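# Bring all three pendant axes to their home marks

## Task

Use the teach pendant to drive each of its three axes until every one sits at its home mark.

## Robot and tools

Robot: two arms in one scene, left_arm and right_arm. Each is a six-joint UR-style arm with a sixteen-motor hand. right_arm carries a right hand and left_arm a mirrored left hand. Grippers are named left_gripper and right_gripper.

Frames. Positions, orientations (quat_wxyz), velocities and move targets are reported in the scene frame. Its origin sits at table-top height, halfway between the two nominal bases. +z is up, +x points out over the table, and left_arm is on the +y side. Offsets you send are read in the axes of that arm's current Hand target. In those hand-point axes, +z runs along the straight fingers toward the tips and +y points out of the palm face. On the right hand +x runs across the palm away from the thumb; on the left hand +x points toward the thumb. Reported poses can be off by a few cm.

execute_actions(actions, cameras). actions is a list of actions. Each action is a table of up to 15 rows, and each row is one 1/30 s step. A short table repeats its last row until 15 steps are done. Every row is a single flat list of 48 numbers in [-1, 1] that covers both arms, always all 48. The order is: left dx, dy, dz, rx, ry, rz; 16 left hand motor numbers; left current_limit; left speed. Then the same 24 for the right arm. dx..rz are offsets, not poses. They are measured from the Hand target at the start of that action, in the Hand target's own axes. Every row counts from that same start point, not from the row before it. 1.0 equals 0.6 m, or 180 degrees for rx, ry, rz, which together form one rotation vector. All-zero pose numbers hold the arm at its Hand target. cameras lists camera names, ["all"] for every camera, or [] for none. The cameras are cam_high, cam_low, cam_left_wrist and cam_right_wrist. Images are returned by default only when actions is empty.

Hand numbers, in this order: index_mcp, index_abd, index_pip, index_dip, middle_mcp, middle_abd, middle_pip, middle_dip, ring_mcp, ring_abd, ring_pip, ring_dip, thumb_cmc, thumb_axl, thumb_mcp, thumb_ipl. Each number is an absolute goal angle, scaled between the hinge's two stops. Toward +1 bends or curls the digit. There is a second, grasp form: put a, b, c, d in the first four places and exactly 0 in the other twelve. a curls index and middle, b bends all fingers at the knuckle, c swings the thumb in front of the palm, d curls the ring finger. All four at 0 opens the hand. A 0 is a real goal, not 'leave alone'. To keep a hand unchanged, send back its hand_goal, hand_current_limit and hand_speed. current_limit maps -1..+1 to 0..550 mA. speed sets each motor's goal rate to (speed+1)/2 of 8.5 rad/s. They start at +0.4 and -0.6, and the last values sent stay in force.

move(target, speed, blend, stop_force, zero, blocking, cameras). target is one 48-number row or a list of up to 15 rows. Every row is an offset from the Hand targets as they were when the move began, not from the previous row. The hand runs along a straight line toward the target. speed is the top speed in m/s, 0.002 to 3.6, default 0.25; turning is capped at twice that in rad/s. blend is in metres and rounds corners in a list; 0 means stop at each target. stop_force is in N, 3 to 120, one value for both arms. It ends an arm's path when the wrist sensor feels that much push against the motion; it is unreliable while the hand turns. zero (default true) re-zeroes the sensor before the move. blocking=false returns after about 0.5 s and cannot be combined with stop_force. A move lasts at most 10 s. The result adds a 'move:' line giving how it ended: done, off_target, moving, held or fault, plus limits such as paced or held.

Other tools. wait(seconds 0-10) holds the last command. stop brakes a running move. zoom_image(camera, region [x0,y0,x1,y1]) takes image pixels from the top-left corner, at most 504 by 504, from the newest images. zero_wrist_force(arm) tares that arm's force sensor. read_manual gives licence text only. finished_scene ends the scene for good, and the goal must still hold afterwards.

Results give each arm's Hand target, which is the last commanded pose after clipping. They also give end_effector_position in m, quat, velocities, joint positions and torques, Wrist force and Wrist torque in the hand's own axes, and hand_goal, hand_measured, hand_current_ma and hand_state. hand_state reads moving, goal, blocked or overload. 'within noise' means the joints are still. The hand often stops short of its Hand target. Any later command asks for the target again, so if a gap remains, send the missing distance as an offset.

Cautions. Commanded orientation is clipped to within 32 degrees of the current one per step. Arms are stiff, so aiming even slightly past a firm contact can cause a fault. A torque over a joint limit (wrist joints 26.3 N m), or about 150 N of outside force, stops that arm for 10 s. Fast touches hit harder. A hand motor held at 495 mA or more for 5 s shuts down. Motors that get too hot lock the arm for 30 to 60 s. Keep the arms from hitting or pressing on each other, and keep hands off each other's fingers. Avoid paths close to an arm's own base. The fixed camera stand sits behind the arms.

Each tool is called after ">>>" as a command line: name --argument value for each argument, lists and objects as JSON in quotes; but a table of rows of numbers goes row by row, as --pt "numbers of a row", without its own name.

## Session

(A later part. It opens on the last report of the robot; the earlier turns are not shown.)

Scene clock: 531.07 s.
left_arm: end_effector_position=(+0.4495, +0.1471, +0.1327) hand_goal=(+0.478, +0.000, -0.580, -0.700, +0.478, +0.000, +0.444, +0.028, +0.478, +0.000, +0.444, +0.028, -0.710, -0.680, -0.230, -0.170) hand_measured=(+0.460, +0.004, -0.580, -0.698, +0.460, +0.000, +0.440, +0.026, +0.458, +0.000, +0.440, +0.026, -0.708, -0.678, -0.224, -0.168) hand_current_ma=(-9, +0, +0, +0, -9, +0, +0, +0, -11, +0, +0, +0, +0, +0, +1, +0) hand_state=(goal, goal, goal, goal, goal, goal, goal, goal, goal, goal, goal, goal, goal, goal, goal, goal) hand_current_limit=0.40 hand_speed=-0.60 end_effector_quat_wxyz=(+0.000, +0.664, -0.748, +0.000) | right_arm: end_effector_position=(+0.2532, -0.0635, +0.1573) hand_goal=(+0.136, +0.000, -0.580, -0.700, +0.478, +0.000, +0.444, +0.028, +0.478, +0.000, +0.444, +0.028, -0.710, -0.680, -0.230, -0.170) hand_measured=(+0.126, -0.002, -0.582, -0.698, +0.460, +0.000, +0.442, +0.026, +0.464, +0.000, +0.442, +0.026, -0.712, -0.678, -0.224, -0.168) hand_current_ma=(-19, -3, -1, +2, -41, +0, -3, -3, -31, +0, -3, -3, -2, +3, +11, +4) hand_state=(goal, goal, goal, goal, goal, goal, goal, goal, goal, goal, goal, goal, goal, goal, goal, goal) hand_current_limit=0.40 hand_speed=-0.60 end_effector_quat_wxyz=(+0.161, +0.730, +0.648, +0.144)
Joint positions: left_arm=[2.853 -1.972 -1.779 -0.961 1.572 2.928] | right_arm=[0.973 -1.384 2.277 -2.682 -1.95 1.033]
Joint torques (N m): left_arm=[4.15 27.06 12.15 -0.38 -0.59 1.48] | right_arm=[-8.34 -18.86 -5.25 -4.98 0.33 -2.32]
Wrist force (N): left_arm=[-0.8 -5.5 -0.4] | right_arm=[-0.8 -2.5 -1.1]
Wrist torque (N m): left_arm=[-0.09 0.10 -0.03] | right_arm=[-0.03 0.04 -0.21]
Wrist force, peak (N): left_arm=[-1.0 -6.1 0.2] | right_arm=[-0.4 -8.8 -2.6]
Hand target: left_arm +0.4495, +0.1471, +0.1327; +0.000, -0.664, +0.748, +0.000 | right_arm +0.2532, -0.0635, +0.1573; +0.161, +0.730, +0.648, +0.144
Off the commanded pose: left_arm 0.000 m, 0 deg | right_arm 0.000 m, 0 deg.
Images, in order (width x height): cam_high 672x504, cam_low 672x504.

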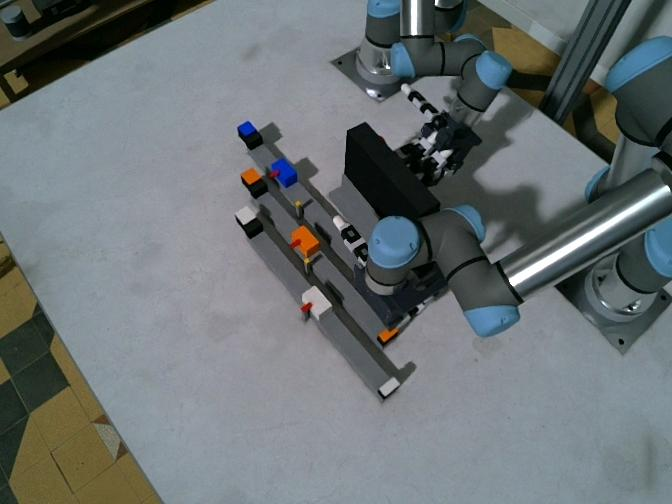

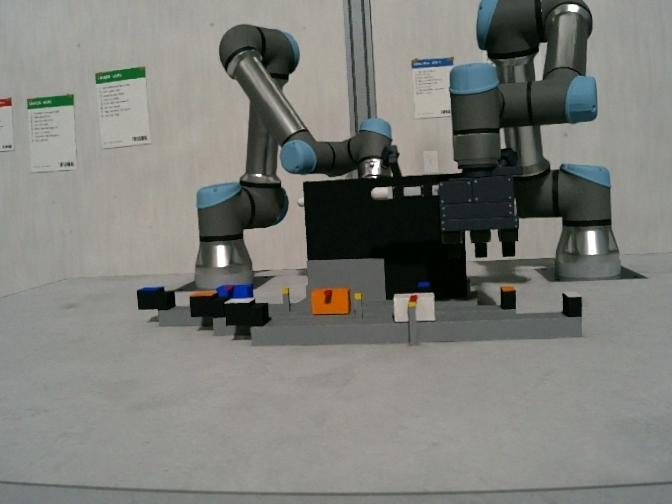

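>>> execute_actions --actions '[[[0,0,0,0,0,0, 0.479,0.001,-0.58,-0.70,0.479,0,0.445,0.029,0.479,0,0.445,0.029,-0.71,-0.68,-0.23,-0.17, 0.4,-0.6, 0,0.00113,0.00053,0,0,0, 0.137,0.001,-0.58,-0.70,0.479,0,0.445,0.029,0.479,0,0.445,0.029,-0.71,-0.68,-0.23,-0.17, 0.4,-0.6], [0,0,0,0,0,0, 0.479,0.001,-0.58,-0.70,0.479,0,0.445,0.029,0.479,0,0.445,0.029,-0.71,-0.68,-0.23,-0.17, 0.4,-0.6, 0,0.00226,0.00105,0,0,0, 0.137,0.001,-0.58,-0.70,0.479,0,0.445,0.029,0.479,0,0.445,0.029,-0.71,-0.68,-0.23,-0.17, 0.4,-0.6], [0,0,0,0,0,0, 0.479,0.001,-0.58,-0.70,0.479,0,0.445,0.029,0.479,0,0.445,0.029,-0.71,-0.68,-0.23,-0.17, 0.4,-0.6, 0,0.00226,0.00105,0,0,0, 0.137,0.001,-0.58,-0.70,0.479,0,0.445,0.029,0.479,0,0.445,0.029,-0.71,-0.68,-0.23,-0.17, 0.4,-0.6], [0,0,0,0,0,0, 0.479,0.001,-0.58,-0.70,0.479,0,0.445,0.029,0.479,0,0.445,0.029,-0.71,-0.68,-0.23,-0.17, 0.4,-0.6, 0,0.00226,0.00105,0,0,0, 0.137,0.001,-0.58,-0.70,0.479,0,0.445,0.029,0.479,0,0.445,0.029,-0.71,-0.68,-0.23,-0.17, 0.4,-0.6], [0,0,0,0,0,0, 0.479,0.001,-0.58,-0.70,0.479,0,0.445,0.029,0.479,0,0.445,0.029,-0.71,-0.68,-0.23,-0.17, 0.4,-0.6, 0,0.00226,0.00105,0,0,0, 0.137,0.001,-0.58,-0.70,0.479,0,0.445,0.029,0.479,0,0.445,0.029,-0.71,-0.68,-0.23,-0.17, 0.4,-0.6], [0,0,0,0,0,0, 0.479,0.001,-0.58,-0.70,0.479,0,0.445,0.029,0.479,0,0.445,0.029,-0.71,-0.68,-0.23,-0.17, 0.4,-0.6, 0,0.00226,0.00105,0,0,0, 0.137,0.001,-0.58,-0.70,0.479,0,0.445,0.029,0.479,0,0.445,0.029,-0.71,-0.68,-0.23,-0.17, 0.4,-0.6], [0,0,0,0,0,0, 0.479,0.001,-0.58,-0.70,0.479,0,0.445,0.029,0.479,0,0.445,0.029,-0.71,-0.68,-0.23,-0.17, 0.4,-0.6, 0,0,0,0,0,0, 0.137,0.001,-0.58,-0.70,0.479,0,0.445,0.029,0.479,0,0.445,0.029,-0.71,-0.68,-0.23,-0.17, 0.4,-0.6]]]' --cameras '["cam_low", "cam_high"]'

>>> zoom_image --camera "cam_low" --region '[380, 280, 450, 350]'

>>> zoom_image --camera "cam_high" --region '[260, 260, 370, 350]'

Scene clock: 542.23 s.
left_arm: end_effector_position=(+0.4495, +0.1471, +0.1327) hand_goal=(+0.478, +0.000, -0.580, -0.700, +0.478, +0.000, +0.444, +0.028, +0.478, +0.000, +0.444, +0.028, -0.710, -0.680, -0.230, -0.170) hand_measured=(+0.460, +0.004, -0.580, -0.698, +0.460, +0.000, +0.440, +0.026, +0.458, +0.000, +0.440, +0.026, -0.708, -0.678, -0.224, -0.168) hand_current_ma=(-9, +0, +0, +0, -9, +0, +0, +0, -11, +0, +0, +0, +0, +0, +1, +0) hand_state=(goal, goal, goal, goal, goal, goal, goal, goal, goal, goal, goal, goal, goal, goal, goal, goal) hand_current_limit=0.40 hand_speed=-0.60 end_effector_quat_wxyz=(+0.000, +0.664, -0.748, +0.000) | right_arm: end_effector_position=(+0.2531, -0.0635, +0.1573) hand_goal=(+0.136, +0.000, -0.580, -0.700, +0.478, +0.000, +0.444, +0.028, +0.478, +0.000, +0.444, +0.028, -0.710, -0.680, -0.230, -0.170) hand_measured=(+0.126, -0.004, -0.582, -0.698, +0.460, +0.000, +0.442, +0.026, +0.464, +0.000, +0.442, +0.026, -0.712, -0.678, -0.224, -0.168) hand_current_ma=(-19, -4, -1, +2, -41, +0, -3, -3, -31, +0, -3, -3, -2, +3, +11, +4) hand_state=(goal, goal, goal, goal, goal, goal, goal, goal, goal, goal, goal, goal, goal, goal, goal, goal) hand_current_limit=0.40 hand_speed=-0.60 end_effector_quat_wxyz=(+0.161, +0.730, +0.648, +0.144)
Joint positions: left_arm=[2.853 -1.972 -1.779 -0.961 1.572 2.928] | right_arm=[0.973 -1.384 2.277 -2.682 -1.95 1.033]
Joint torques (N m): left_arm=[4.37 26.95 12.8 -0.37 -0.38 1.43] | right_arm=[-8.17 -35.77 -4.68 -1.96 -1.03 -2.57]
Wrist force (N): left_arm=[-1.0 -5.5 0.5] | right_arm=[-0.4 -2.3 -1.0]
Wrist torque (N m): left_arm=[-0.11 0.11 -0.03] | right_arm=[0.00 -0.01 -0.19]
Wrist force, peak (N): left_arm=[-0.7 -6.0 -1.0] | right_arm=[-0.3 -7.7 -3.0]
Hand target: left_arm +0.4495, +0.1471, +0.1327; +0.000, -0.664, +0.748, +0.000 | right_arm +0.2532, -0.0635, +0.1573; +0.161, +0.730, +0.648, +0.144
Off the commanded pose: left_arm 0.000 m, 0 deg | right_arm 0.000 m, 0 deg.
Images, in order (width x height): cam_high 672x504, cam_low 672x504.

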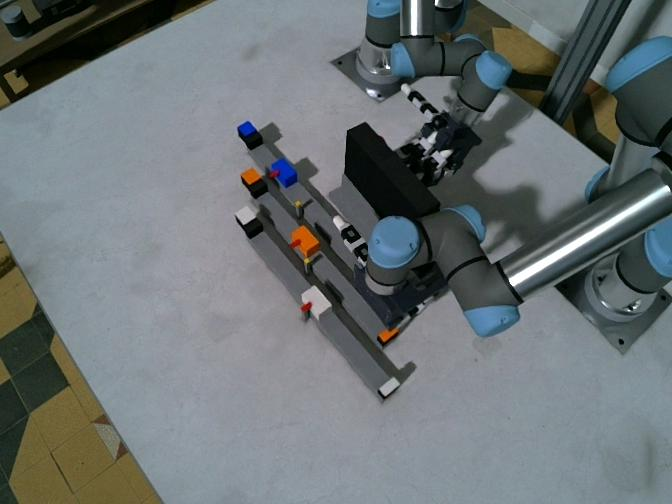

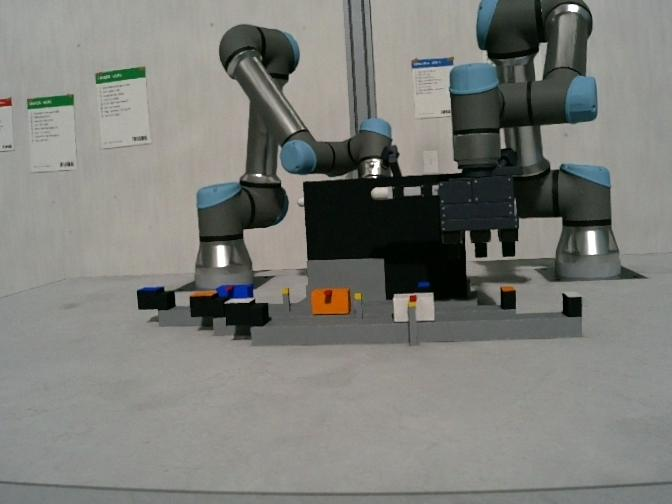

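Scaled by 7.200 from the camera's 672x504 image, which has a finer 960x720 frame.

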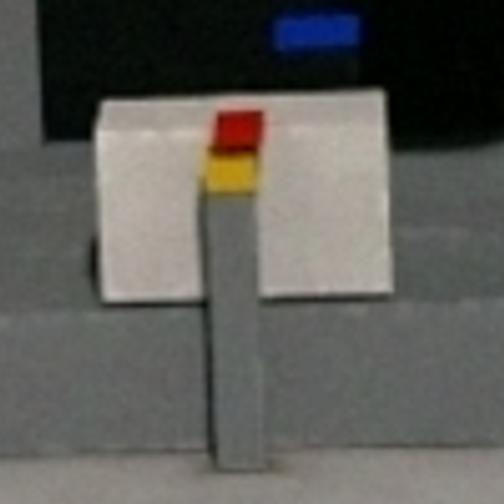

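Scaled by 4.582 from the camera's 672x504 image, which has a finer 960x720 frame.

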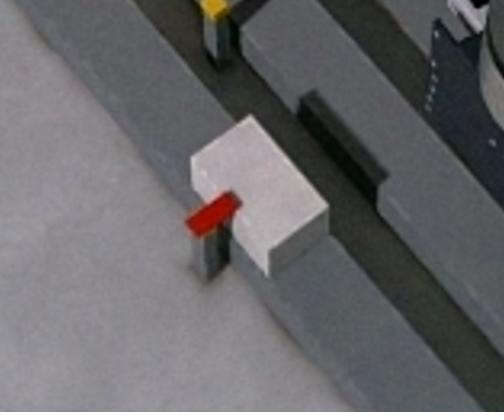

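>>> execute_actions --actions '[[[0,0,0,0,0,0, 0.479,0.001,-0.58,-0.70,0.479,0,0.445,0.029,0.479,0,0.445,0.029,-0.71,-0.68,-0.23,-0.17, 0.4,-0.6, 0,0.00113,0.00053,0,0,0, 0.137,0.001,-0.58,-0.70,0.479,0,0.445,0.029,0.479,0,0.445,0.029,-0.71,-0.68,-0.23,-0.17, 0.4,-0.6], [0,0,0,0,0,0, 0.479,0.001,-0.58,-0.70,0.479,0,0.445,0.029,0.479,0,0.445,0.029,-0.71,-0.68,-0.23,-0.17, 0.4,-0.6, 0,0.00226,0.00105,0,0,0, 0.137,0.001,-0.58,-0.70,0.479,0,0.445,0.029,0.479,0,0.445,0.029,-0.71,-0.68,-0.23,-0.17, 0.4,-0.6], [0,0,0,0,0,0, 0.479,0.001,-0.58,-0.70,0.479,0,0.445,0.029,0.479,0,0.445,0.029,-0.71,-0.68,-0.23,-0.17, 0.4,-0.6, 0,0.00226,0.00105,0,0,0, 0.137,0.001,-0.58,-0.70,0.479,0,0.445,0.029,0.479,0,0.445,0.029,-0.71,-0.68,-0.23,-0.17, 0.4,-0.6], [0,0,0,0,0,0, 0.479,0.001,-0.58,-0.70,0.479,0,0.445,0.029,0.479,0,0.445,0.029,-0.71,-0.68,-0.23,-0.17, 0.4,-0.6, 0,0.00226,0.00105,0,0,0, 0.137,0.001,-0.58,-0.70,0.479,0,0.445,0.029,0.479,0,0.445,0.029,-0.71,-0.68,-0.23,-0.17, 0.4,-0.6], [0,0,0,0,0,0, 0.479,0.001,-0.58,-0.70,0.479,0,0.445,0.029,0.479,0,0.445,0.029,-0.71,-0.68,-0.23,-0.17, 0.4,-0.6, 0,0.00226,0.00105,0,0,0, 0.137,0.001,-0.58,-0.70,0.479,0,0.445,0.029,0.479,0,0.445,0.029,-0.71,-0.68,-0.23,-0.17, 0.4,-0.6], [0,0,0,0,0,0, 0.479,0.001,-0.58,-0.70,0.479,0,0.445,0.029,0.479,0,0.445,0.029,-0.71,-0.68,-0.23,-0.17, 0.4,-0.6, 0,0.00226,0.00105,0,0,0, 0.137,0.001,-0.58,-0.70,0.479,0,0.445,0.029,0.479,0,0.445,0.029,-0.71,-0.68,-0.23,-0.17, 0.4,-0.6], [0,0,0,0,0,0, 0.479,0.001,-0.58,-0.70,0.479,0,0.445,0.029,0.479,0,0.445,0.029,-0.71,-0.68,-0.23,-0.17, 0.4,-0.6, 0,0,0,0,0,0, 0.137,0.001,-0.58,-0.70,0.479,0,0.445,0.029,0.479,0,0.445,0.029,-0.71,-0.68,-0.23,-0.17, 0.4,-0.6]]]' --cameras '["cam_low", "cam_high"]'

>>> zoom_image --camera "cam_low" --region '[390, 285, 435, 330]'

>>> zoom_image --camera "cam_high" --region '[285, 285, 335, 335]'

Scene clock: 552.07 s.
left_arm: end_effector_position=(+0.4495, +0.1471, +0.1327) hand_goal=(+0.478, +0.000, -0.580, -0.700, +0.478, +0.000, +0.444, +0.028, +0.478, +0.000, +0.444, +0.028, -0.710, -0.680, -0.230, -0.170) hand_measured=(+0.460, +0.004, -0.580, -0.698, +0.460, +0.000, +0.440, +0.026, +0.458, +0.000, +0.440, +0.026, -0.708, -0.678, -0.224, -0.168) hand_current_ma=(-9, +0, +0, +0, -9, +0, +0, +0, -11, +0, +0, +0, +0, +0, +1, +0) hand_state=(goal, goal, goal, goal, goal, goal, goal, goal, goal, goal, goal, goal, goal, goal, goal, goal) hand_current_limit=0.40 hand_speed=-0.60 end_effector_quat_wxyz=(+0.000, +0.664, -0.748, +0.000) | right_arm: end_effector_position=(+0.2531, -0.0635, +0.1573) hand_goal=(+0.136, +0.000, -0.580, -0.700, +0.478, +0.000, +0.444, +0.028, +0.478, +0.000, +0.444, +0.028, -0.710, -0.680, -0.230, -0.170) hand_measured=(+0.126, -0.004, -0.582, -0.698, +0.460, +0.000, +0.442, +0.026, +0.464, +0.000, +0.442, +0.026, -0.712, -0.678, -0.224, -0.168) hand_current_ma=(-19, -4, -1, +2, -41, +0, -3, -3, -31, +0, -3, -3, -2, +3, +11, +4) hand_state=(goal, goal, goal, goal, goal, goal, goal, goal, goal, goal, goal, goal, goal, goal, goal, goal) hand_current_limit=0.40 hand_speed=-0.60 end_effector_quat_wxyz=(+0.161, +0.730, +0.648, +0.144)
Joint positions: left_arm=[2.853 -1.972 -1.779 -0.961 1.572 2.928] | right_arm=[0.973 -1.384 2.277 -2.682 -1.95 1.033]
Joint torques (N m): left_arm=[3.81 26.09 12.11 -0.24 -0.33 1.41] | right_arm=[-7.06 -34.21 -4.51 -2.15 -1.1 -2.47]
Wrist force (N): left_arm=[-0.5 -5.8 -0.8] | right_arm=[-0.6 -2.3 -1.0]
Wrist torque (N m): left_arm=[-0.13 0.10 -0.01] | right_arm=[-0.03 0.00 -0.19]
Wrist force, peak (N): left_arm=[-0.9 -6.1 0.4] | right_arm=[-0.4 -8.0 -2.9]
Hand target: left_arm +0.4495, +0.1471, +0.1327; +0.000, -0.664, +0.748, +0.000 | right_arm +0.2532, -0.0635, +0.1573; +0.161, +0.730, +0.648, +0.144
Off the commanded pose: left_arm 0.000 m, 0 deg | right_arm 0.000 m, 0 deg.
Images, in order (width x height): cam_high 672x504, cam_low 672x504.

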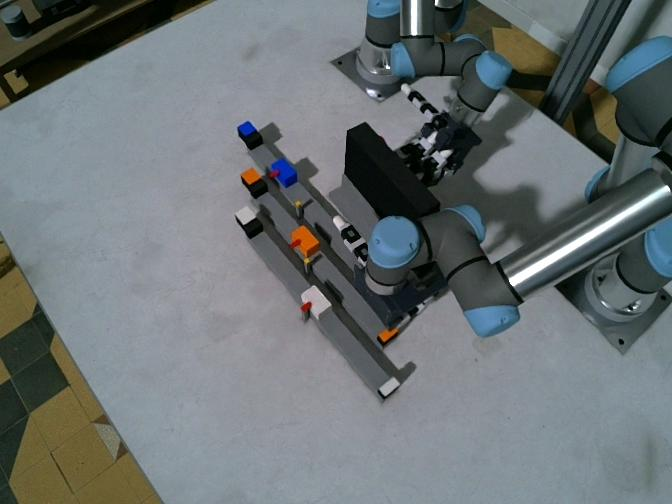

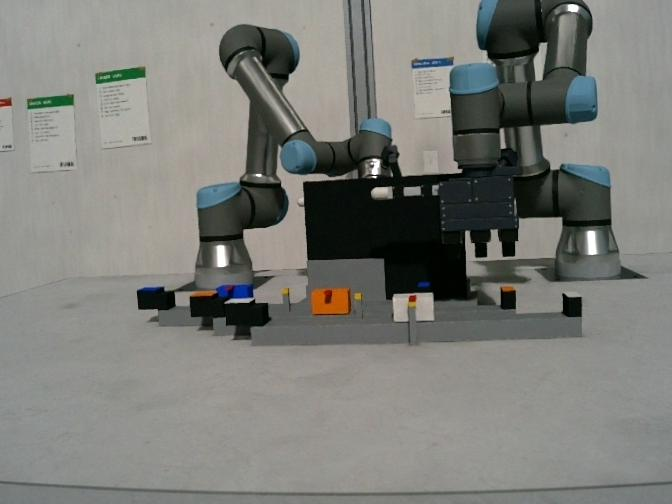

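Scaled by 11.200 from the camera's 672x504 image, which has a finer 960x720 frame.

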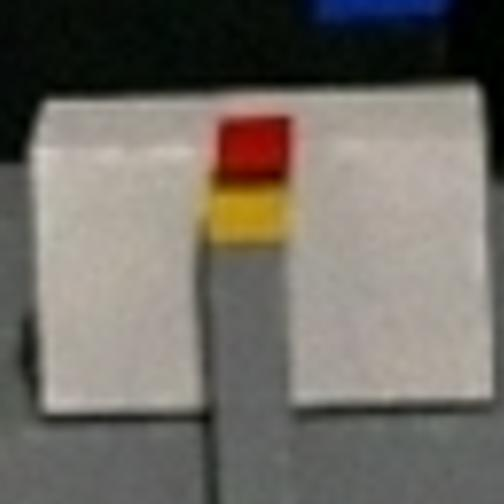

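Scaled by 10.080 from the camera's 672x504 image, which has a finer 960x720 frame.

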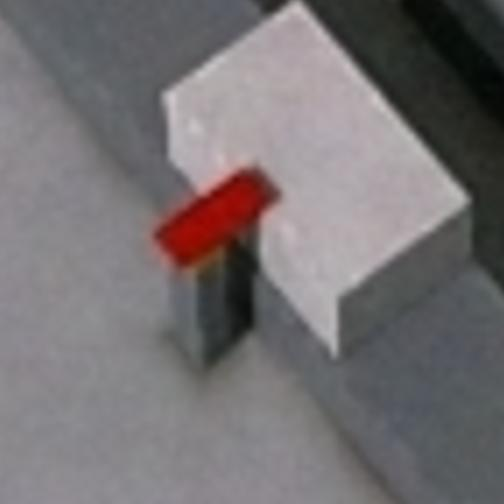

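>>> move --pt "0 0 0 0 0 0 0.479 0.001 -0.58 -0.70 0.479 0 0.445 0.029 0.479 0 0.445 0.029 -0.71 -0.68 -0.23 -0.17 0.4 -0.6 0 -0.0302 -0.0141 0 0 0 0.137 0.001 -0.58 -0.70 0.479 0 0.445 0.029 0.479 0 0.445 0.029 -0.71 -0.68 -0.23 -0.17 0.4 -0.6" --pt "0 0 0 0 0 0 0.479 0.001 -0.58 -0.70 0.479 0 0.445 0.029 0.479 0 0.445 0.029 -0.71 -0.68 -0.23 -0.17 0.4 -0.6 0.066 -0.0588 0.046 0 0 0 0.137 0.001 -0.58 -0.70 0.479 0 0.445 0.029 0.479 0 0.445 0.029 -0.71 -0.68 -0.23 -0.17 0.4 -0.6" --speed 0.08 --blend '[0.004, 0]'

>>> move --target '[0,0,0,0,0,0, 0.479,0.001,-0.58,-0.70,0.479,0,0.445,0.029,0.479,0,0.445,0.029,-0.71,-0.68,-0.23,-0.17, 0.4,-0.6, 0,0.0378,0.0176,0,0,0, 0.137,0.001,-0.58,-0.70,0.479,0,0.445,0.029,0.479,0,0.445,0.029,-0.71,-0.68,-0.23,-0.17, 0.4,-0.6]' --speed 0.01 --stop_force 5 --cameras '["cam_right_wrist", "cam_high"]'

>>> zoom_image --camera "cam_right_wrist" --region '[440, 0, 672, 220]'

Scene clock: 564.93 s.
left_arm: end_effector_position=(+0.4495, +0.1471, +0.1327) hand_goal=(+0.478, +0.000, -0.580, -0.700, +0.478, +0.000, +0.444, +0.028, +0.478, +0.000, +0.444, +0.028, -0.710, -0.680, -0.230, -0.170) hand_measured=(+0.460, +0.004, -0.580, -0.698, +0.460, +0.000, +0.440, +0.026, +0.458, +0.000, +0.440, +0.026, -0.708, -0.678, -0.224, -0.168) hand_current_ma=(-9, +0, +0, +0, -9, +0, +0, +0, -11, +0, +0, +0, +0, +0, +1, +0) hand_state=(goal, goal, goal, goal, goal, goal, goal, goal, goal, goal, goal, goal, goal, goal, goal, goal) hand_current_limit=0.40 hand_speed=-0.60 end_effector_quat_wxyz=(+0.000, +0.664, -0.748, +0.000) | right_arm: end_effector_position=(+0.2376, -0.0217, +0.1175) hand_goal=(+0.136, +0.000, -0.580, -0.700, +0.478, +0.000, +0.444, +0.028, +0.478, +0.000, +0.444, +0.028, -0.710, -0.680, -0.230, -0.170) hand_measured=(+0.126, -0.004, -0.582, -0.698, +0.460, +0.000, +0.442, +0.026, +0.464, +0.000, +0.442, +0.026, -0.712, -0.678, -0.224, -0.168) hand_current_ma=(-19, -4, -1, +2, -41, +0, -3, -3, -30, +0, -3, -3, -2, +3, +11, +4) hand_state=(goal, goal, goal, goal, goal, goal, goal, goal, goal, goal, goal, goal, goal, goal, goal, goal) hand_current_limit=0.40 hand_speed=-0.60 end_effector_quat_wxyz=(+0.161, +0.730, +0.648, +0.144)
Joint positions: left_arm=[2.853 -1.972 -1.779 -0.961 1.572 2.928] | right_arm=[1.055 -1.23 2.206 -2.733 -1.967 1.118]
Joint torques (N m): left_arm=[4.88 27.14 13.71 -0.38 -0.29 1.26] | right_arm=[-7.91 -30.06 -3.6 -0.7 -0.87 -2.48]
Wrist force (N): left_arm=[-0.9 -5.8 0.5] | right_arm=[-0.3 -2.9 -0.4]
Wrist torque (N m): left_arm=[-0.13 0.08 0.00] | right_arm=[-0.14 -0.01 -0.18]
Wrist force, peak (N): left_arm=[-0.3 -6.2 -1.0] | right_arm=[-1.0 -3.1 -1.7]
Hand target: left_arm +0.4495, +0.1471, +0.1327; +0.000, -0.664, +0.748, +0.000 | right_arm +0.2377, -0.0217, +0.1174; +0.161, +0.730, +0.648, +0.144
Off the commanded pose: left_arm 0.000 m, 0 deg | right_arm 0.000 m, 0 deg.
move: done

Scene clock: 568.17 s.
left_arm: end_effector_position=(+0.4495, +0.1471, +0.1327) hand_goal=(+0.478, +0.000, -0.580, -0.700, +0.478, +0.000, +0.444, +0.028, +0.478, +0.000, +0.444, +0.028, -0.710, -0.680, -0.230, -0.170) hand_measured=(+0.460, +0.004, -0.580, -0.698, +0.460, +0.000, +0.440, +0.026, +0.458, +0.000, +0.440, +0.026, -0.708, -0.678, -0.224, -0.168) hand_current_ma=(-9, +0, +0, +0, -9, +0, +0, +0, -11, +0, +0, +0, +0, +0, +1, +0) hand_state=(goal, goal, goal, goal, goal, goal, goal, goal, goal, goal, goal, goal, goal, goal, goal, goal) hand_current_limit=0.40 hand_speed=-0.60 end_effector_quat_wxyz=(+0.000, +0.664, -0.748, +0.000) | right_arm: end_effector_position=(+0.2588, -0.0243, +0.1174) hand_goal=(+0.136, +0.000, -0.580, -0.700, +0.478, +0.000, +0.444, +0.028, +0.478, +0.000, +0.444, +0.028, -0.710, -0.680, -0.230, -0.170) hand_measured=(+0.126, -0.004, -0.582, -0.698, +0.460, +0.000, +0.442, +0.026, +0.464, +0.000, +0.442, +0.026, -0.712, -0.678, -0.224, -0.168) hand_current_ma=(-19, -4, -1, +2, -41, +0, -3, -3, -30, +0, -3, -3, -2, +3, +11, +4) hand_state=(goal, goal, goal, goal, goal, goal, goal, goal, goal, goal, goal, goal, goal, goal, goal, goal) hand_current_limit=0.40 hand_speed=-0.60 end_effector_quat_wxyz=(+0.161, +0.730, +0.648, +0.144)
Joint positions: left_arm=[2.853 -1.972 -1.779 -0.961 1.572 2.928] | right_arm=[1.013 -1.22 2.197 -2.751 -1.959 1.074]
Joint torques (N m): left_arm=[4.35 27.24 13.35 -0.35 -0.19 1.39] | right_arm=[5.53 -42.23 -3.13 -1.13 -2.99 2.34]
Wrist force (N): left_arm=[-0.8 -5.4 0.4] | right_arm=[-0.4 -7.8 -2.1]
Wrist torque (N m): left_arm=[-0.07 0.07 0.00] | right_arm=[-0.13 -0.05 -0.14]
Wrist force, peak (N): left_arm=[-0.7 -6.1 -0.5] | right_arm=[-0.4 -8.2 -3.3]
Hand target: left_arm +0.4495, +0.1471, +0.1327; +0.000, -0.664, +0.748, +0.000 | right_arm +0.2588, -0.0243, +0.1174; +0.161, +0.730, +0.648, +0.144 (not the last commanded pose)
Off the commanded pose: left_arm 0.000 m, 0 deg | right_arm 0.004 m, 0 deg.
move: contact (right_arm)
camera_calibration:
cam_right_wrist: T_world_to_cam=[[0.487058, -0.831459, 0.2673, -0.141894], [-0.81667, -0.325106, 0.476818, 0.0949921], [-0.309554, -0.450535, -0.837374, 0.289574], [0, 0, 0, 1]] pos_world=[0.236327, 0.0433661, 0.235116]
Images, in order (width x height): cam_high 672x504, cam_right_wrist 672x504.

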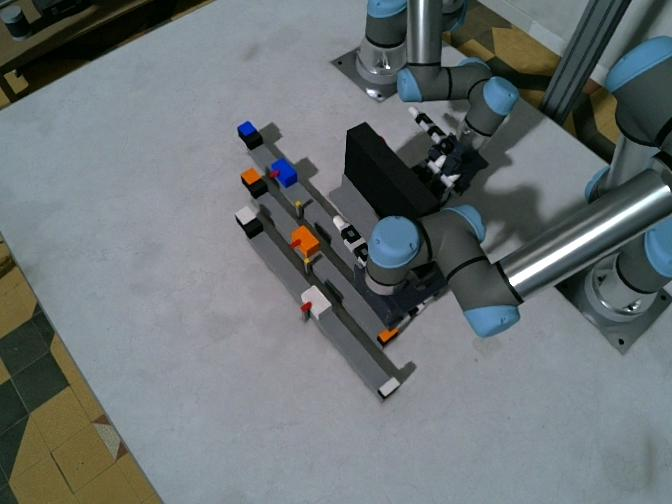

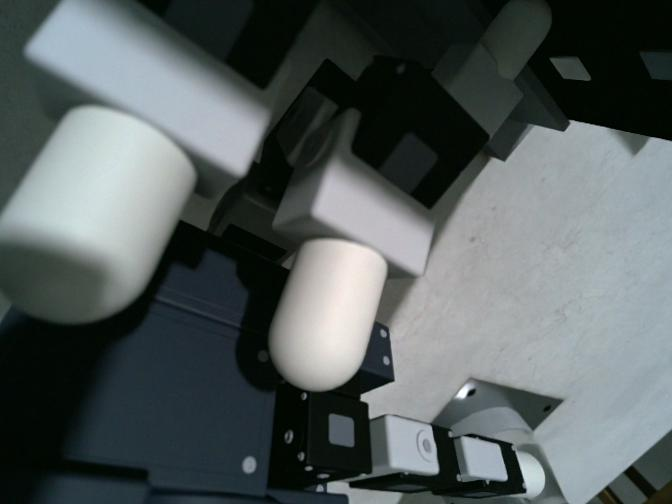

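Scaled by 2.172 from the camera's 672x504 image, which has a finer 960x720 frame.

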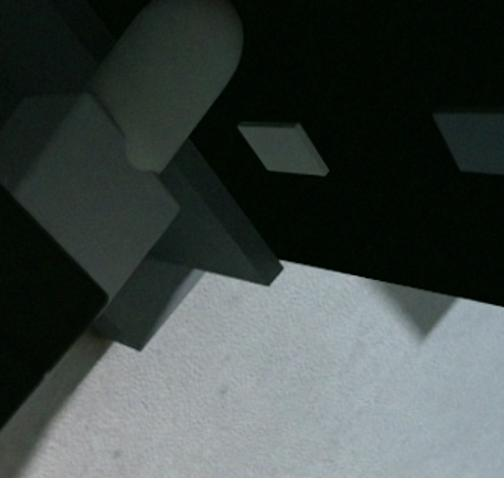

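>>> move --pt "0 0 0 0 0 0 0.479 0.001 -0.58 -0.70 0.479 0 0.445 0.029 0.479 0 0.445 0.029 -0.71 -0.68 -0.23 -0.17 0.4 -0.6 0 -0.0227 -0.0106 0 0 0 0.137 0.001 -0.58 -0.70 0.479 0 0.445 0.029 0.479 0 0.445 0.029 -0.71 -0.68 -0.23 -0.17 0.4 -0.6" --pt "0 0 0 0 0 0 0.479 0.001 -0.58 -0.70 0.479 0 0.445 0.029 0.479 0 0.445 0.029 -0.71 -0.68 -0.23 -0.17 0.4 -0.6 0.0082 0.0028 -0.0723 0 0 0 0.137 0.001 -0.58 -0.70 0.479 0 0.445 0.029 0.479 0 0.445 0.029 -0.71 -0.68 -0.23 -0.17 0.4 -0.6" --speed 0.08 --blend '[0.004, 0]' --cameras '["cam_low", "cam_left_wrist"]'

>>> zoom_image --camera "cam_low" --region '[300, 280, 380, 330]'

>>> zoom_image --camera "cam_left_wrist" --region '[160, 240, 320, 380]'

>>> move --target '[0,0,0,0,0,0, 0.479,0.001,-0.58,-0.70,0.479,0,0.445,0.029,0.479,0,0.445,0.029,-0.71,-0.68,-0.23,-0.17, 0.4,-0.6, 0,0.0272,0.0127,0,0,0, 0.137,0.001,-0.58,-0.70,0.479,0,0.445,0.029,0.479,0,0.445,0.029,-0.71,-0.68,-0.23,-0.17, 0.4,-0.6]' --speed 0.01 --stop_force 3 --cameras '["cam_low", "cam_left_wrist"]'

>>> zoom_image --camera "cam_low" --region '[300, 280, 380, 330]'

Scene clock: 576.40 s.
left_arm: end_effector_position=(+0.4495, +0.1471, +0.1327) hand_goal=(+0.478, +0.000, -0.580, -0.700, +0.478, +0.000, +0.444, +0.028, +0.478, +0.000, +0.444, +0.028, -0.710, -0.680, -0.230, -0.170) hand_measured=(+0.460, +0.004, -0.580, -0.698, +0.460, +0.000, +0.440, +0.026, +0.458, +0.000, +0.440, +0.026, -0.708, -0.678, -0.224, -0.168) hand_current_ma=(-9, +0, +0, +0, -9, +0, +0, +0, -11, +0, +0, +0, +0, +0, +1, +0) hand_state=(goal, goal, goal, goal, goal, goal, goal, goal, goal, goal, goal, goal, goal, goal, goal, goal) hand_current_limit=0.40 hand_speed=-0.60 end_effector_quat_wxyz=(+0.000, +0.664, -0.748, +0.000) | right_arm: end_effector_position=(+0.2427, -0.0174, +0.1575) hand_goal=(+0.136, +0.000, -0.580, -0.700, +0.478, +0.000, +0.444, +0.028, +0.478, +0.000, +0.444, +0.028, -0.710, -0.680, -0.230, -0.170) hand_measured=(+0.126, -0.004, -0.582, -0.698, +0.460, +0.000, +0.442, +0.026, +0.464, +0.000, +0.442, +0.026, -0.712, -0.678, -0.224, -0.168) hand_current_ma=(-19, -4, -1, +2, -41, +0, -3, -3, -30, +0, -3, -3, -2, +3, +11, +4) hand_state=(goal, goal, goal, goal, goal, goal, goal, goal, goal, goal, goal, goal, goal, goal, goal, goal) hand_current_limit=0.40 hand_speed=-0.60 end_effector_quat_wxyz=(+0.161, +0.730, +0.648, +0.144)
Joint positions: left_arm=[2.853 -1.972 -1.779 -0.961 1.572 2.928] | right_arm=[1.05 -1.311 2.163 -2.611 -1.966 1.114]
Joint torques (N m): left_arm=[4.97 27.49 12.76 -0.26 -0.38 1.45] | right_arm=[-4.81 -30.63 -4.74 -2.94 -0.5 -0.49]
Wrist force (N): left_arm=[-0.8 -5.5 0.6] | right_arm=[-0.5 -2.6 -0.6]
Wrist torque (N m): left_arm=[-0.11 0.08 -0.01] | right_arm=[-0.06 0.01 -0.23]
Wrist force, peak (N): left_arm=[-0.5 -6.0 -1.0] | right_arm=[-0.4 -7.9 -2.5]
Hand target: left_arm +0.4495, +0.1471, +0.1327; +0.000, -0.664, +0.748, +0.000 | right_arm +0.2427, -0.0174, +0.1574; +0.161, +0.730, +0.648, +0.144
Off the commanded pose: left_arm 0.000 m, 0 deg | right_arm 0.000 m, 0 deg.
move: done
camera_calibration:
cam_left_wrist: T_world_to_cam=[[0.746971, 0.664789, 0.009506, -0.464669], [0.449772, -0.515799, 0.729148, -0.271343], [0.489633, -0.540377, -0.68429, 0.069473], [0, 0, 0, 1]] pos_world=[0.43512, 0.20649, 0.249806]
Images, in order (width x height): cam_low 672x504, cam_left_wrist 672x504.

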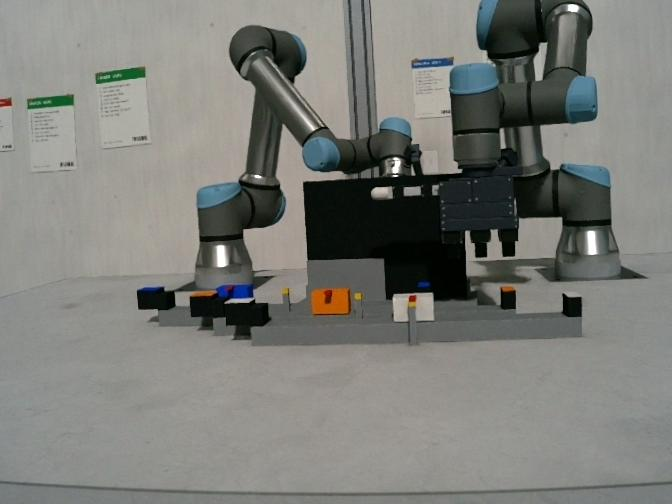

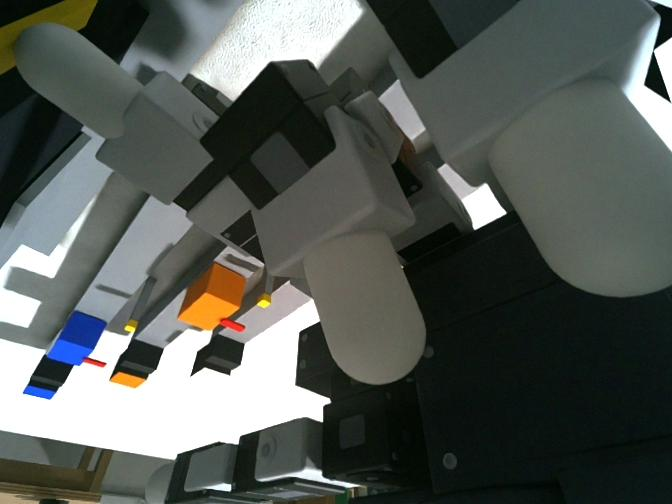

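Scaled by 6.300 from the camera's 672x504 image, which has a finer 960x720 frame.

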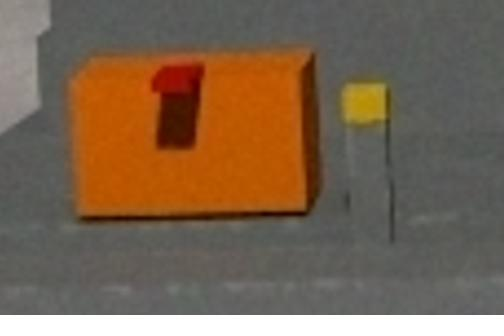

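Scaled by 3.150 from the camera's 672x504 image, which has a finer 960x720 frame.

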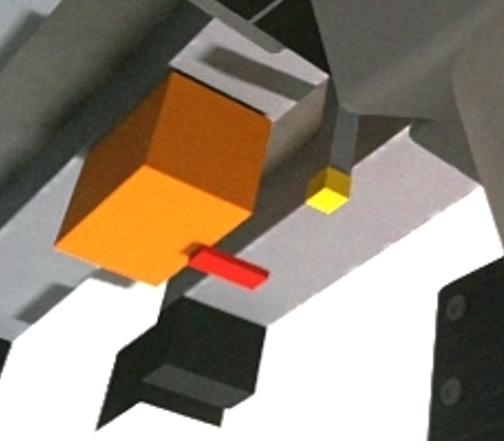

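Scene clock: 579.13 s.
left_arm: end_effector_position=(+0.4495, +0.1471, +0.1327) hand_goal=(+0.478, +0.000, -0.580, -0.700, +0.478, +0.000, +0.444, +0.028, +0.478, +0.000, +0.444, +0.028, -0.710, -0.680, -0.230, -0.170) hand_measured=(+0.460, +0.004, -0.580, -0.698, +0.460, +0.000, +0.440, +0.026, +0.458, +0.000, +0.440, +0.026, -0.708, -0.678, -0.224, -0.168) hand_current_ma=(-9, +0, +0, +0, -9, +0, +0, +0, -11, +0, +0, +0, +0, +0, +1, +0) hand_state=(goal, goal, goal, goal, goal, goal, goal, goal, goal, goal, goal, goal, goal, goal, goal, goal) hand_current_limit=0.40 hand_speed=-0.60 end_effector_quat_wxyz=(+0.000, +0.664, -0.748, +0.000) | right_arm: end_effector_position=(+0.2585, -0.0193, +0.1574) hand_goal=(+0.136, +0.000, -0.580, -0.700, +0.478, +0.000, +0.444, +0.028, +0.478, +0.000, +0.444, +0.028, -0.710, -0.680, -0.230, -0.170) hand_measured=(+0.126, -0.004, -0.582, -0.698, +0.460, +0.000, +0.442, +0.026, +0.464, +0.000, +0.442, +0.026, -0.712, -0.678, -0.224, -0.168) hand_current_ma=(-19, -4, -1, +2, -41, +0, -3, -3, -30, +0, -3, -3, -2, +3, +11, +4) hand_state=(goal, goal, goal, goal, goal, goal, goal, goal, goal, goal, goal, goal, goal, goal, goal, goal) hand_current_limit=0.40 hand_speed=-0.60 end_effector_quat_wxyz=(+0.161, +0.730, +0.648, +0.144)
Joint positions: left_arm=[2.853 -1.972 -1.779 -0.961 1.572 2.928] | right_arm=[1.019 -1.303 2.157 -2.625 -1.96 1.081]
Joint torques (N m): left_arm=[4.71 27.66 12.55 -0.34 -0.27 1.41] | right_arm=[5.76 -40.39 -6.03 -0.92 -2.67 2.35]
Wrist force (N): left_arm=[-0.8 -5.6 0.0] | right_arm=[-0.2 -5.6 -1.8]
Wrist torque (N m): left_arm=[-0.10 0.09 -0.02] | right_arm=[-0.06 -0.06 -0.14]
Wrist force, peak (N): left_arm=[-0.6 -6.3 -1.1] | right_arm=[-0.4 -6.6 -2.1]
Hand target: left_arm +0.4495, +0.1471, +0.1327; +0.000, -0.664, +0.748, +0.000 | right_arm +0.2585, -0.0193, +0.1574; +0.161, +0.730, +0.648, +0.144 (not the last commanded pose)
Off the commanded pose: left_arm 0.000 m, 0 deg | right_arm 0.002 m, 0 deg.
move: contact (right_arm)
camera_calibration:
cam_left_wrist: T_world_to_cam=[[0.746971, 0.664789, 0.009506, -0.464669], [0.449772, -0.515799, 0.729148, -0.271343], [0.489633, -0.540377, -0.68429, 0.069473], [0, 0, 0, 1]] pos_world=[0.43512, 0.20649, 0.249806]
Images, in order (width x height): cam_low 672x504, cam_left_wrist 672x504.

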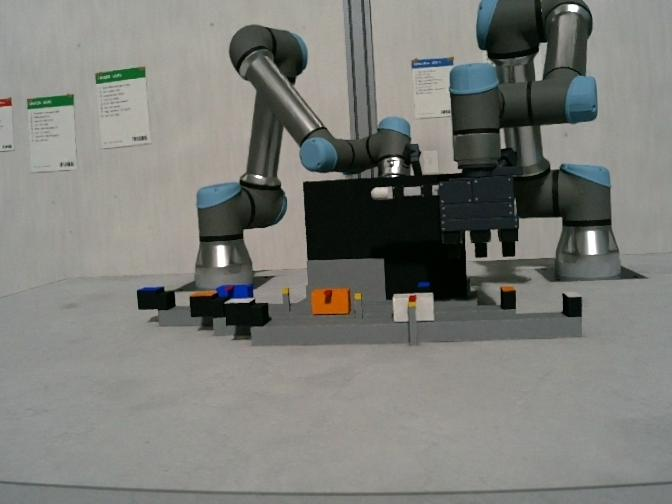

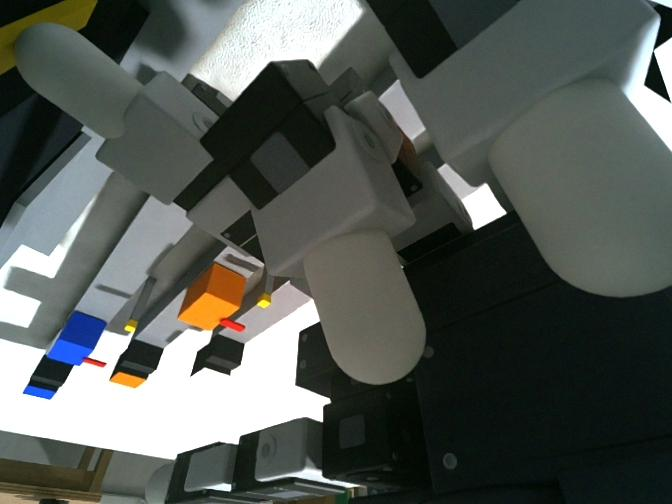

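Scaled by 6.300 from the camera's 672x504 image, which has a finer 960x720 frame.

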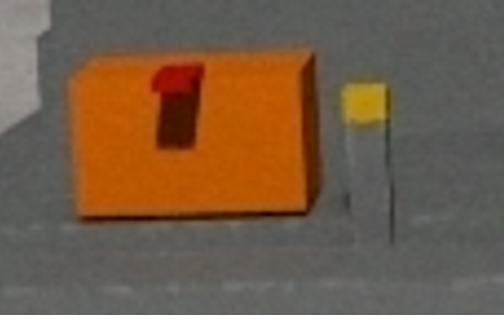

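>>> execute_actions --actions '[[[0,0,0,0,0,0, 0.479,0.001,-0.58,-0.70,0.479,0,0.445,0.029,0.479,0,0.445,0.029,-0.71,-0.68,-0.23,-0.17, 0.4,-0.6, 0,0.00075,0.00035,0,0,0, 0.137,0.001,-0.58,-0.70,0.479,0,0.445,0.029,0.479,0,0.445,0.029,-0.71,-0.68,-0.23,-0.17, 0.4,-0.6], [0,0,0,0,0,0, 0.479,0.001,-0.58,-0.70,0.479,0,0.445,0.029,0.479,0,0.445,0.029,-0.71,-0.68,-0.23,-0.17, 0.4,-0.6, 0,0.00151,0.0007,0,0,0, 0.137,0.001,-0.58,-0.70,0.479,0,0.445,0.029,0.479,0,0.445,0.029,-0.71,-0.68,-0.23,-0.17, 0.4,-0.6]], [[0,0,0,0,0,0, 0.479,0.001,-0.58,-0.70,0.479,0,0.445,0.029,0.479,0,0.445,0.029,-0.71,-0.68,-0.23,-0.17, 0.4,-0.6, 0,0,0,0,0,0, 0.137,0.001,-0.58,-0.70,0.479,0,0.445,0.029,0.479,0,0.445,0.029,-0.71,-0.68,-0.23,-0.17, 0.4,-0.6]], [[0,0,0,0,0,0, 0.479,0.001,-0.58,-0.70,0.479,0,0.445,0.029,0.479,0,0.445,0.029,-0.71,-0.68,-0.23,-0.17, 0.4,-0.6, 0,0,0,0,0,0, 0.137,0.001,-0.58,-0.70,0.479,0,0.445,0.029,0.479,0,0.445,0.029,-0.71,-0.68,-0.23,-0.17, 0.4,-0.6]], [[0,0,0,0,0,0, 0.479,0.001,-0.58,-0.70,0.479,0,0.445,0.029,0.479,0,0.445,0.029,-0.71,-0.68,-0.23,-0.17, 0.4,-0.6, 0,0,0,0,0,0, 0.137,0.001,-0.58,-0.70,0.479,0,0.445,0.029,0.479,0,0.445,0.029,-0.71,-0.68,-0.23,-0.17, 0.4,-0.6]], [[0,0,0,0,0,0, 0.479,0.001,-0.58,-0.70,0.479,0,0.445,0.029,0.479,0,0.445,0.029,-0.71,-0.68,-0.23,-0.17, 0.4,-0.6, 0,-0.00226,-0.00105,0,0,0, 0.137,0.001,-0.58,-0.70,0.479,0,0.445,0.029,0.479,0,0.445,0.029,-0.71,-0.68,-0.23,-0.17, 0.4,-0.6]]]' --cameras '["cam_low", "cam_left_wrist"]'

>>> zoom_image --camera "cam_low" --region '[300, 280, 380, 330]'

>>> zoom_image --camera "cam_left_wrist" --region '[160, 240, 320, 380]'

Scene clock: 588.60 s.
left_arm: end_effector_position=(+0.4495, +0.1471, +0.1327) hand_goal=(+0.478, +0.000, -0.580, -0.700, +0.478, +0.000, +0.444, +0.028, +0.478, +0.000, +0.444, +0.028, -0.710, -0.680, -0.230, -0.170) hand_measured=(+0.460, +0.004, -0.580, -0.698, +0.460, +0.000, +0.440, +0.026, +0.458, +0.000, +0.440, +0.026, -0.708, -0.678, -0.224, -0.168) hand_current_ma=(-9, +0, +0, +0, -9, +0, +0, +0, -11, +0, +0, +0, +0, +0, +1, +0) hand_state=(goal, goal, goal, goal, goal, goal, goal, goal, goal, goal, goal, goal, goal, goal, goal, goal) hand_current_limit=0.40 hand_speed=-0.60 end_effector_quat_wxyz=(+0.000, +0.664, -0.748, +0.000) | right_arm: end_effector_position=(+0.2580, -0.0192, +0.1574) hand_goal=(+0.136, +0.000, -0.580, -0.700, +0.478, +0.000, +0.444, +0.028, +0.478, +0.000, +0.444, +0.028, -0.710, -0.680, -0.230, -0.170) hand_measured=(+0.126, -0.004, -0.582, -0.698, +0.460, +0.000, +0.442, +0.026, +0.464, +0.000, +0.442, +0.026, -0.712, -0.678, -0.224, -0.168) hand_current_ma=(-19, -4, -1, +2, -41, +0, -3, -3, -30, +0, -3, -3, -2, +3, +11, +4) hand_state=(goal, goal, goal, goal, goal, goal, goal, goal, goal, goal, goal, goal, goal, goal, goal, goal) hand_current_limit=0.40 hand_speed=-0.60 end_effector_quat_wxyz=(+0.161, +0.730, +0.648, +0.144)
Joint positions: left_arm=[2.853 -1.972 -1.779 -0.961 1.572 2.928] | right_arm=[1.02 -1.303 2.157 -2.625 -1.96 1.082]
Joint torques (N m): left_arm=[4.23 27.29 14.19 -0.12 -0.3 1.44] | right_arm=[-8.23 -39.53 -5.45 -1.6 -1.18 -2.44]
Wrist force (N): left_arm=[-0.4 -5.7 -1.1] | right_arm=[-0.6 -2.3 -1.0]
Wrist torque (N m): left_arm=[-0.09 0.06 -0.01] | right_arm=[-0.02 0.01 -0.20]
Wrist force, peak (N): left_arm=[-0.5 -6.1 -0.9] | right_arm=[-0.5 -8.4 -2.6]
Hand target: left_arm +0.4495, +0.1471, +0.1327; +0.000, -0.664, +0.748, +0.000 | right_arm +0.2580, -0.0192, +0.1574; +0.161, +0.730, +0.648, +0.144
Off the commanded pose: left_arm 0.000 m, 0 deg | right_arm 0.000 m, 0 deg.
camera_calibration:
cam_left_wrist: T_world_to_cam=[[0.746971, 0.664789, 0.009506, -0.464669], [0.449772, -0.515799, 0.729148, -0.271343], [0.489633, -0.540377, -0.68429, 0.069473], [0, 0, 0, 1]] pos_world=[0.43512, 0.20649, 0.249806]
Images, in order (width x height): cam_low 672x504, cam_left_wrist 672x504.

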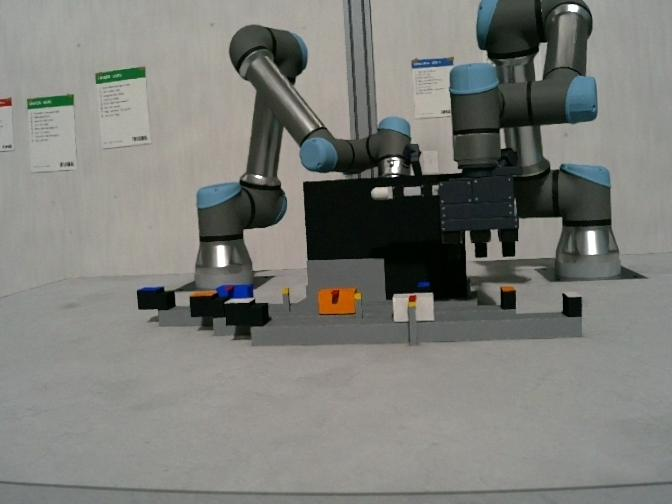

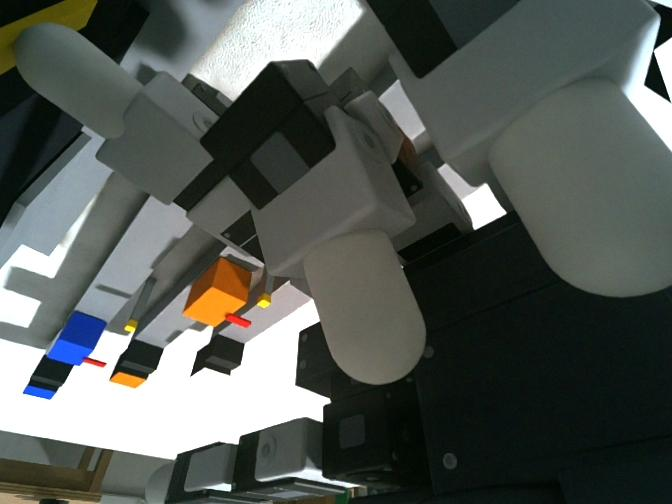

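Scaled by 6.300 from the camera's 672x504 image, which has a finer 960x720 frame.

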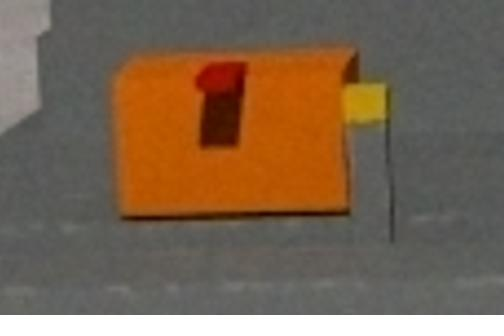

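Scaled by 3.150 from the camera's 672x504 image, which has a finer 960x720 frame.

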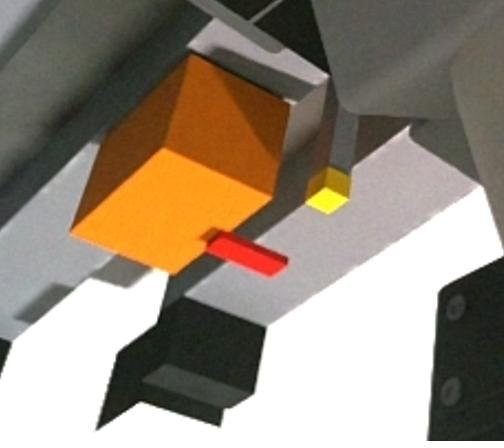

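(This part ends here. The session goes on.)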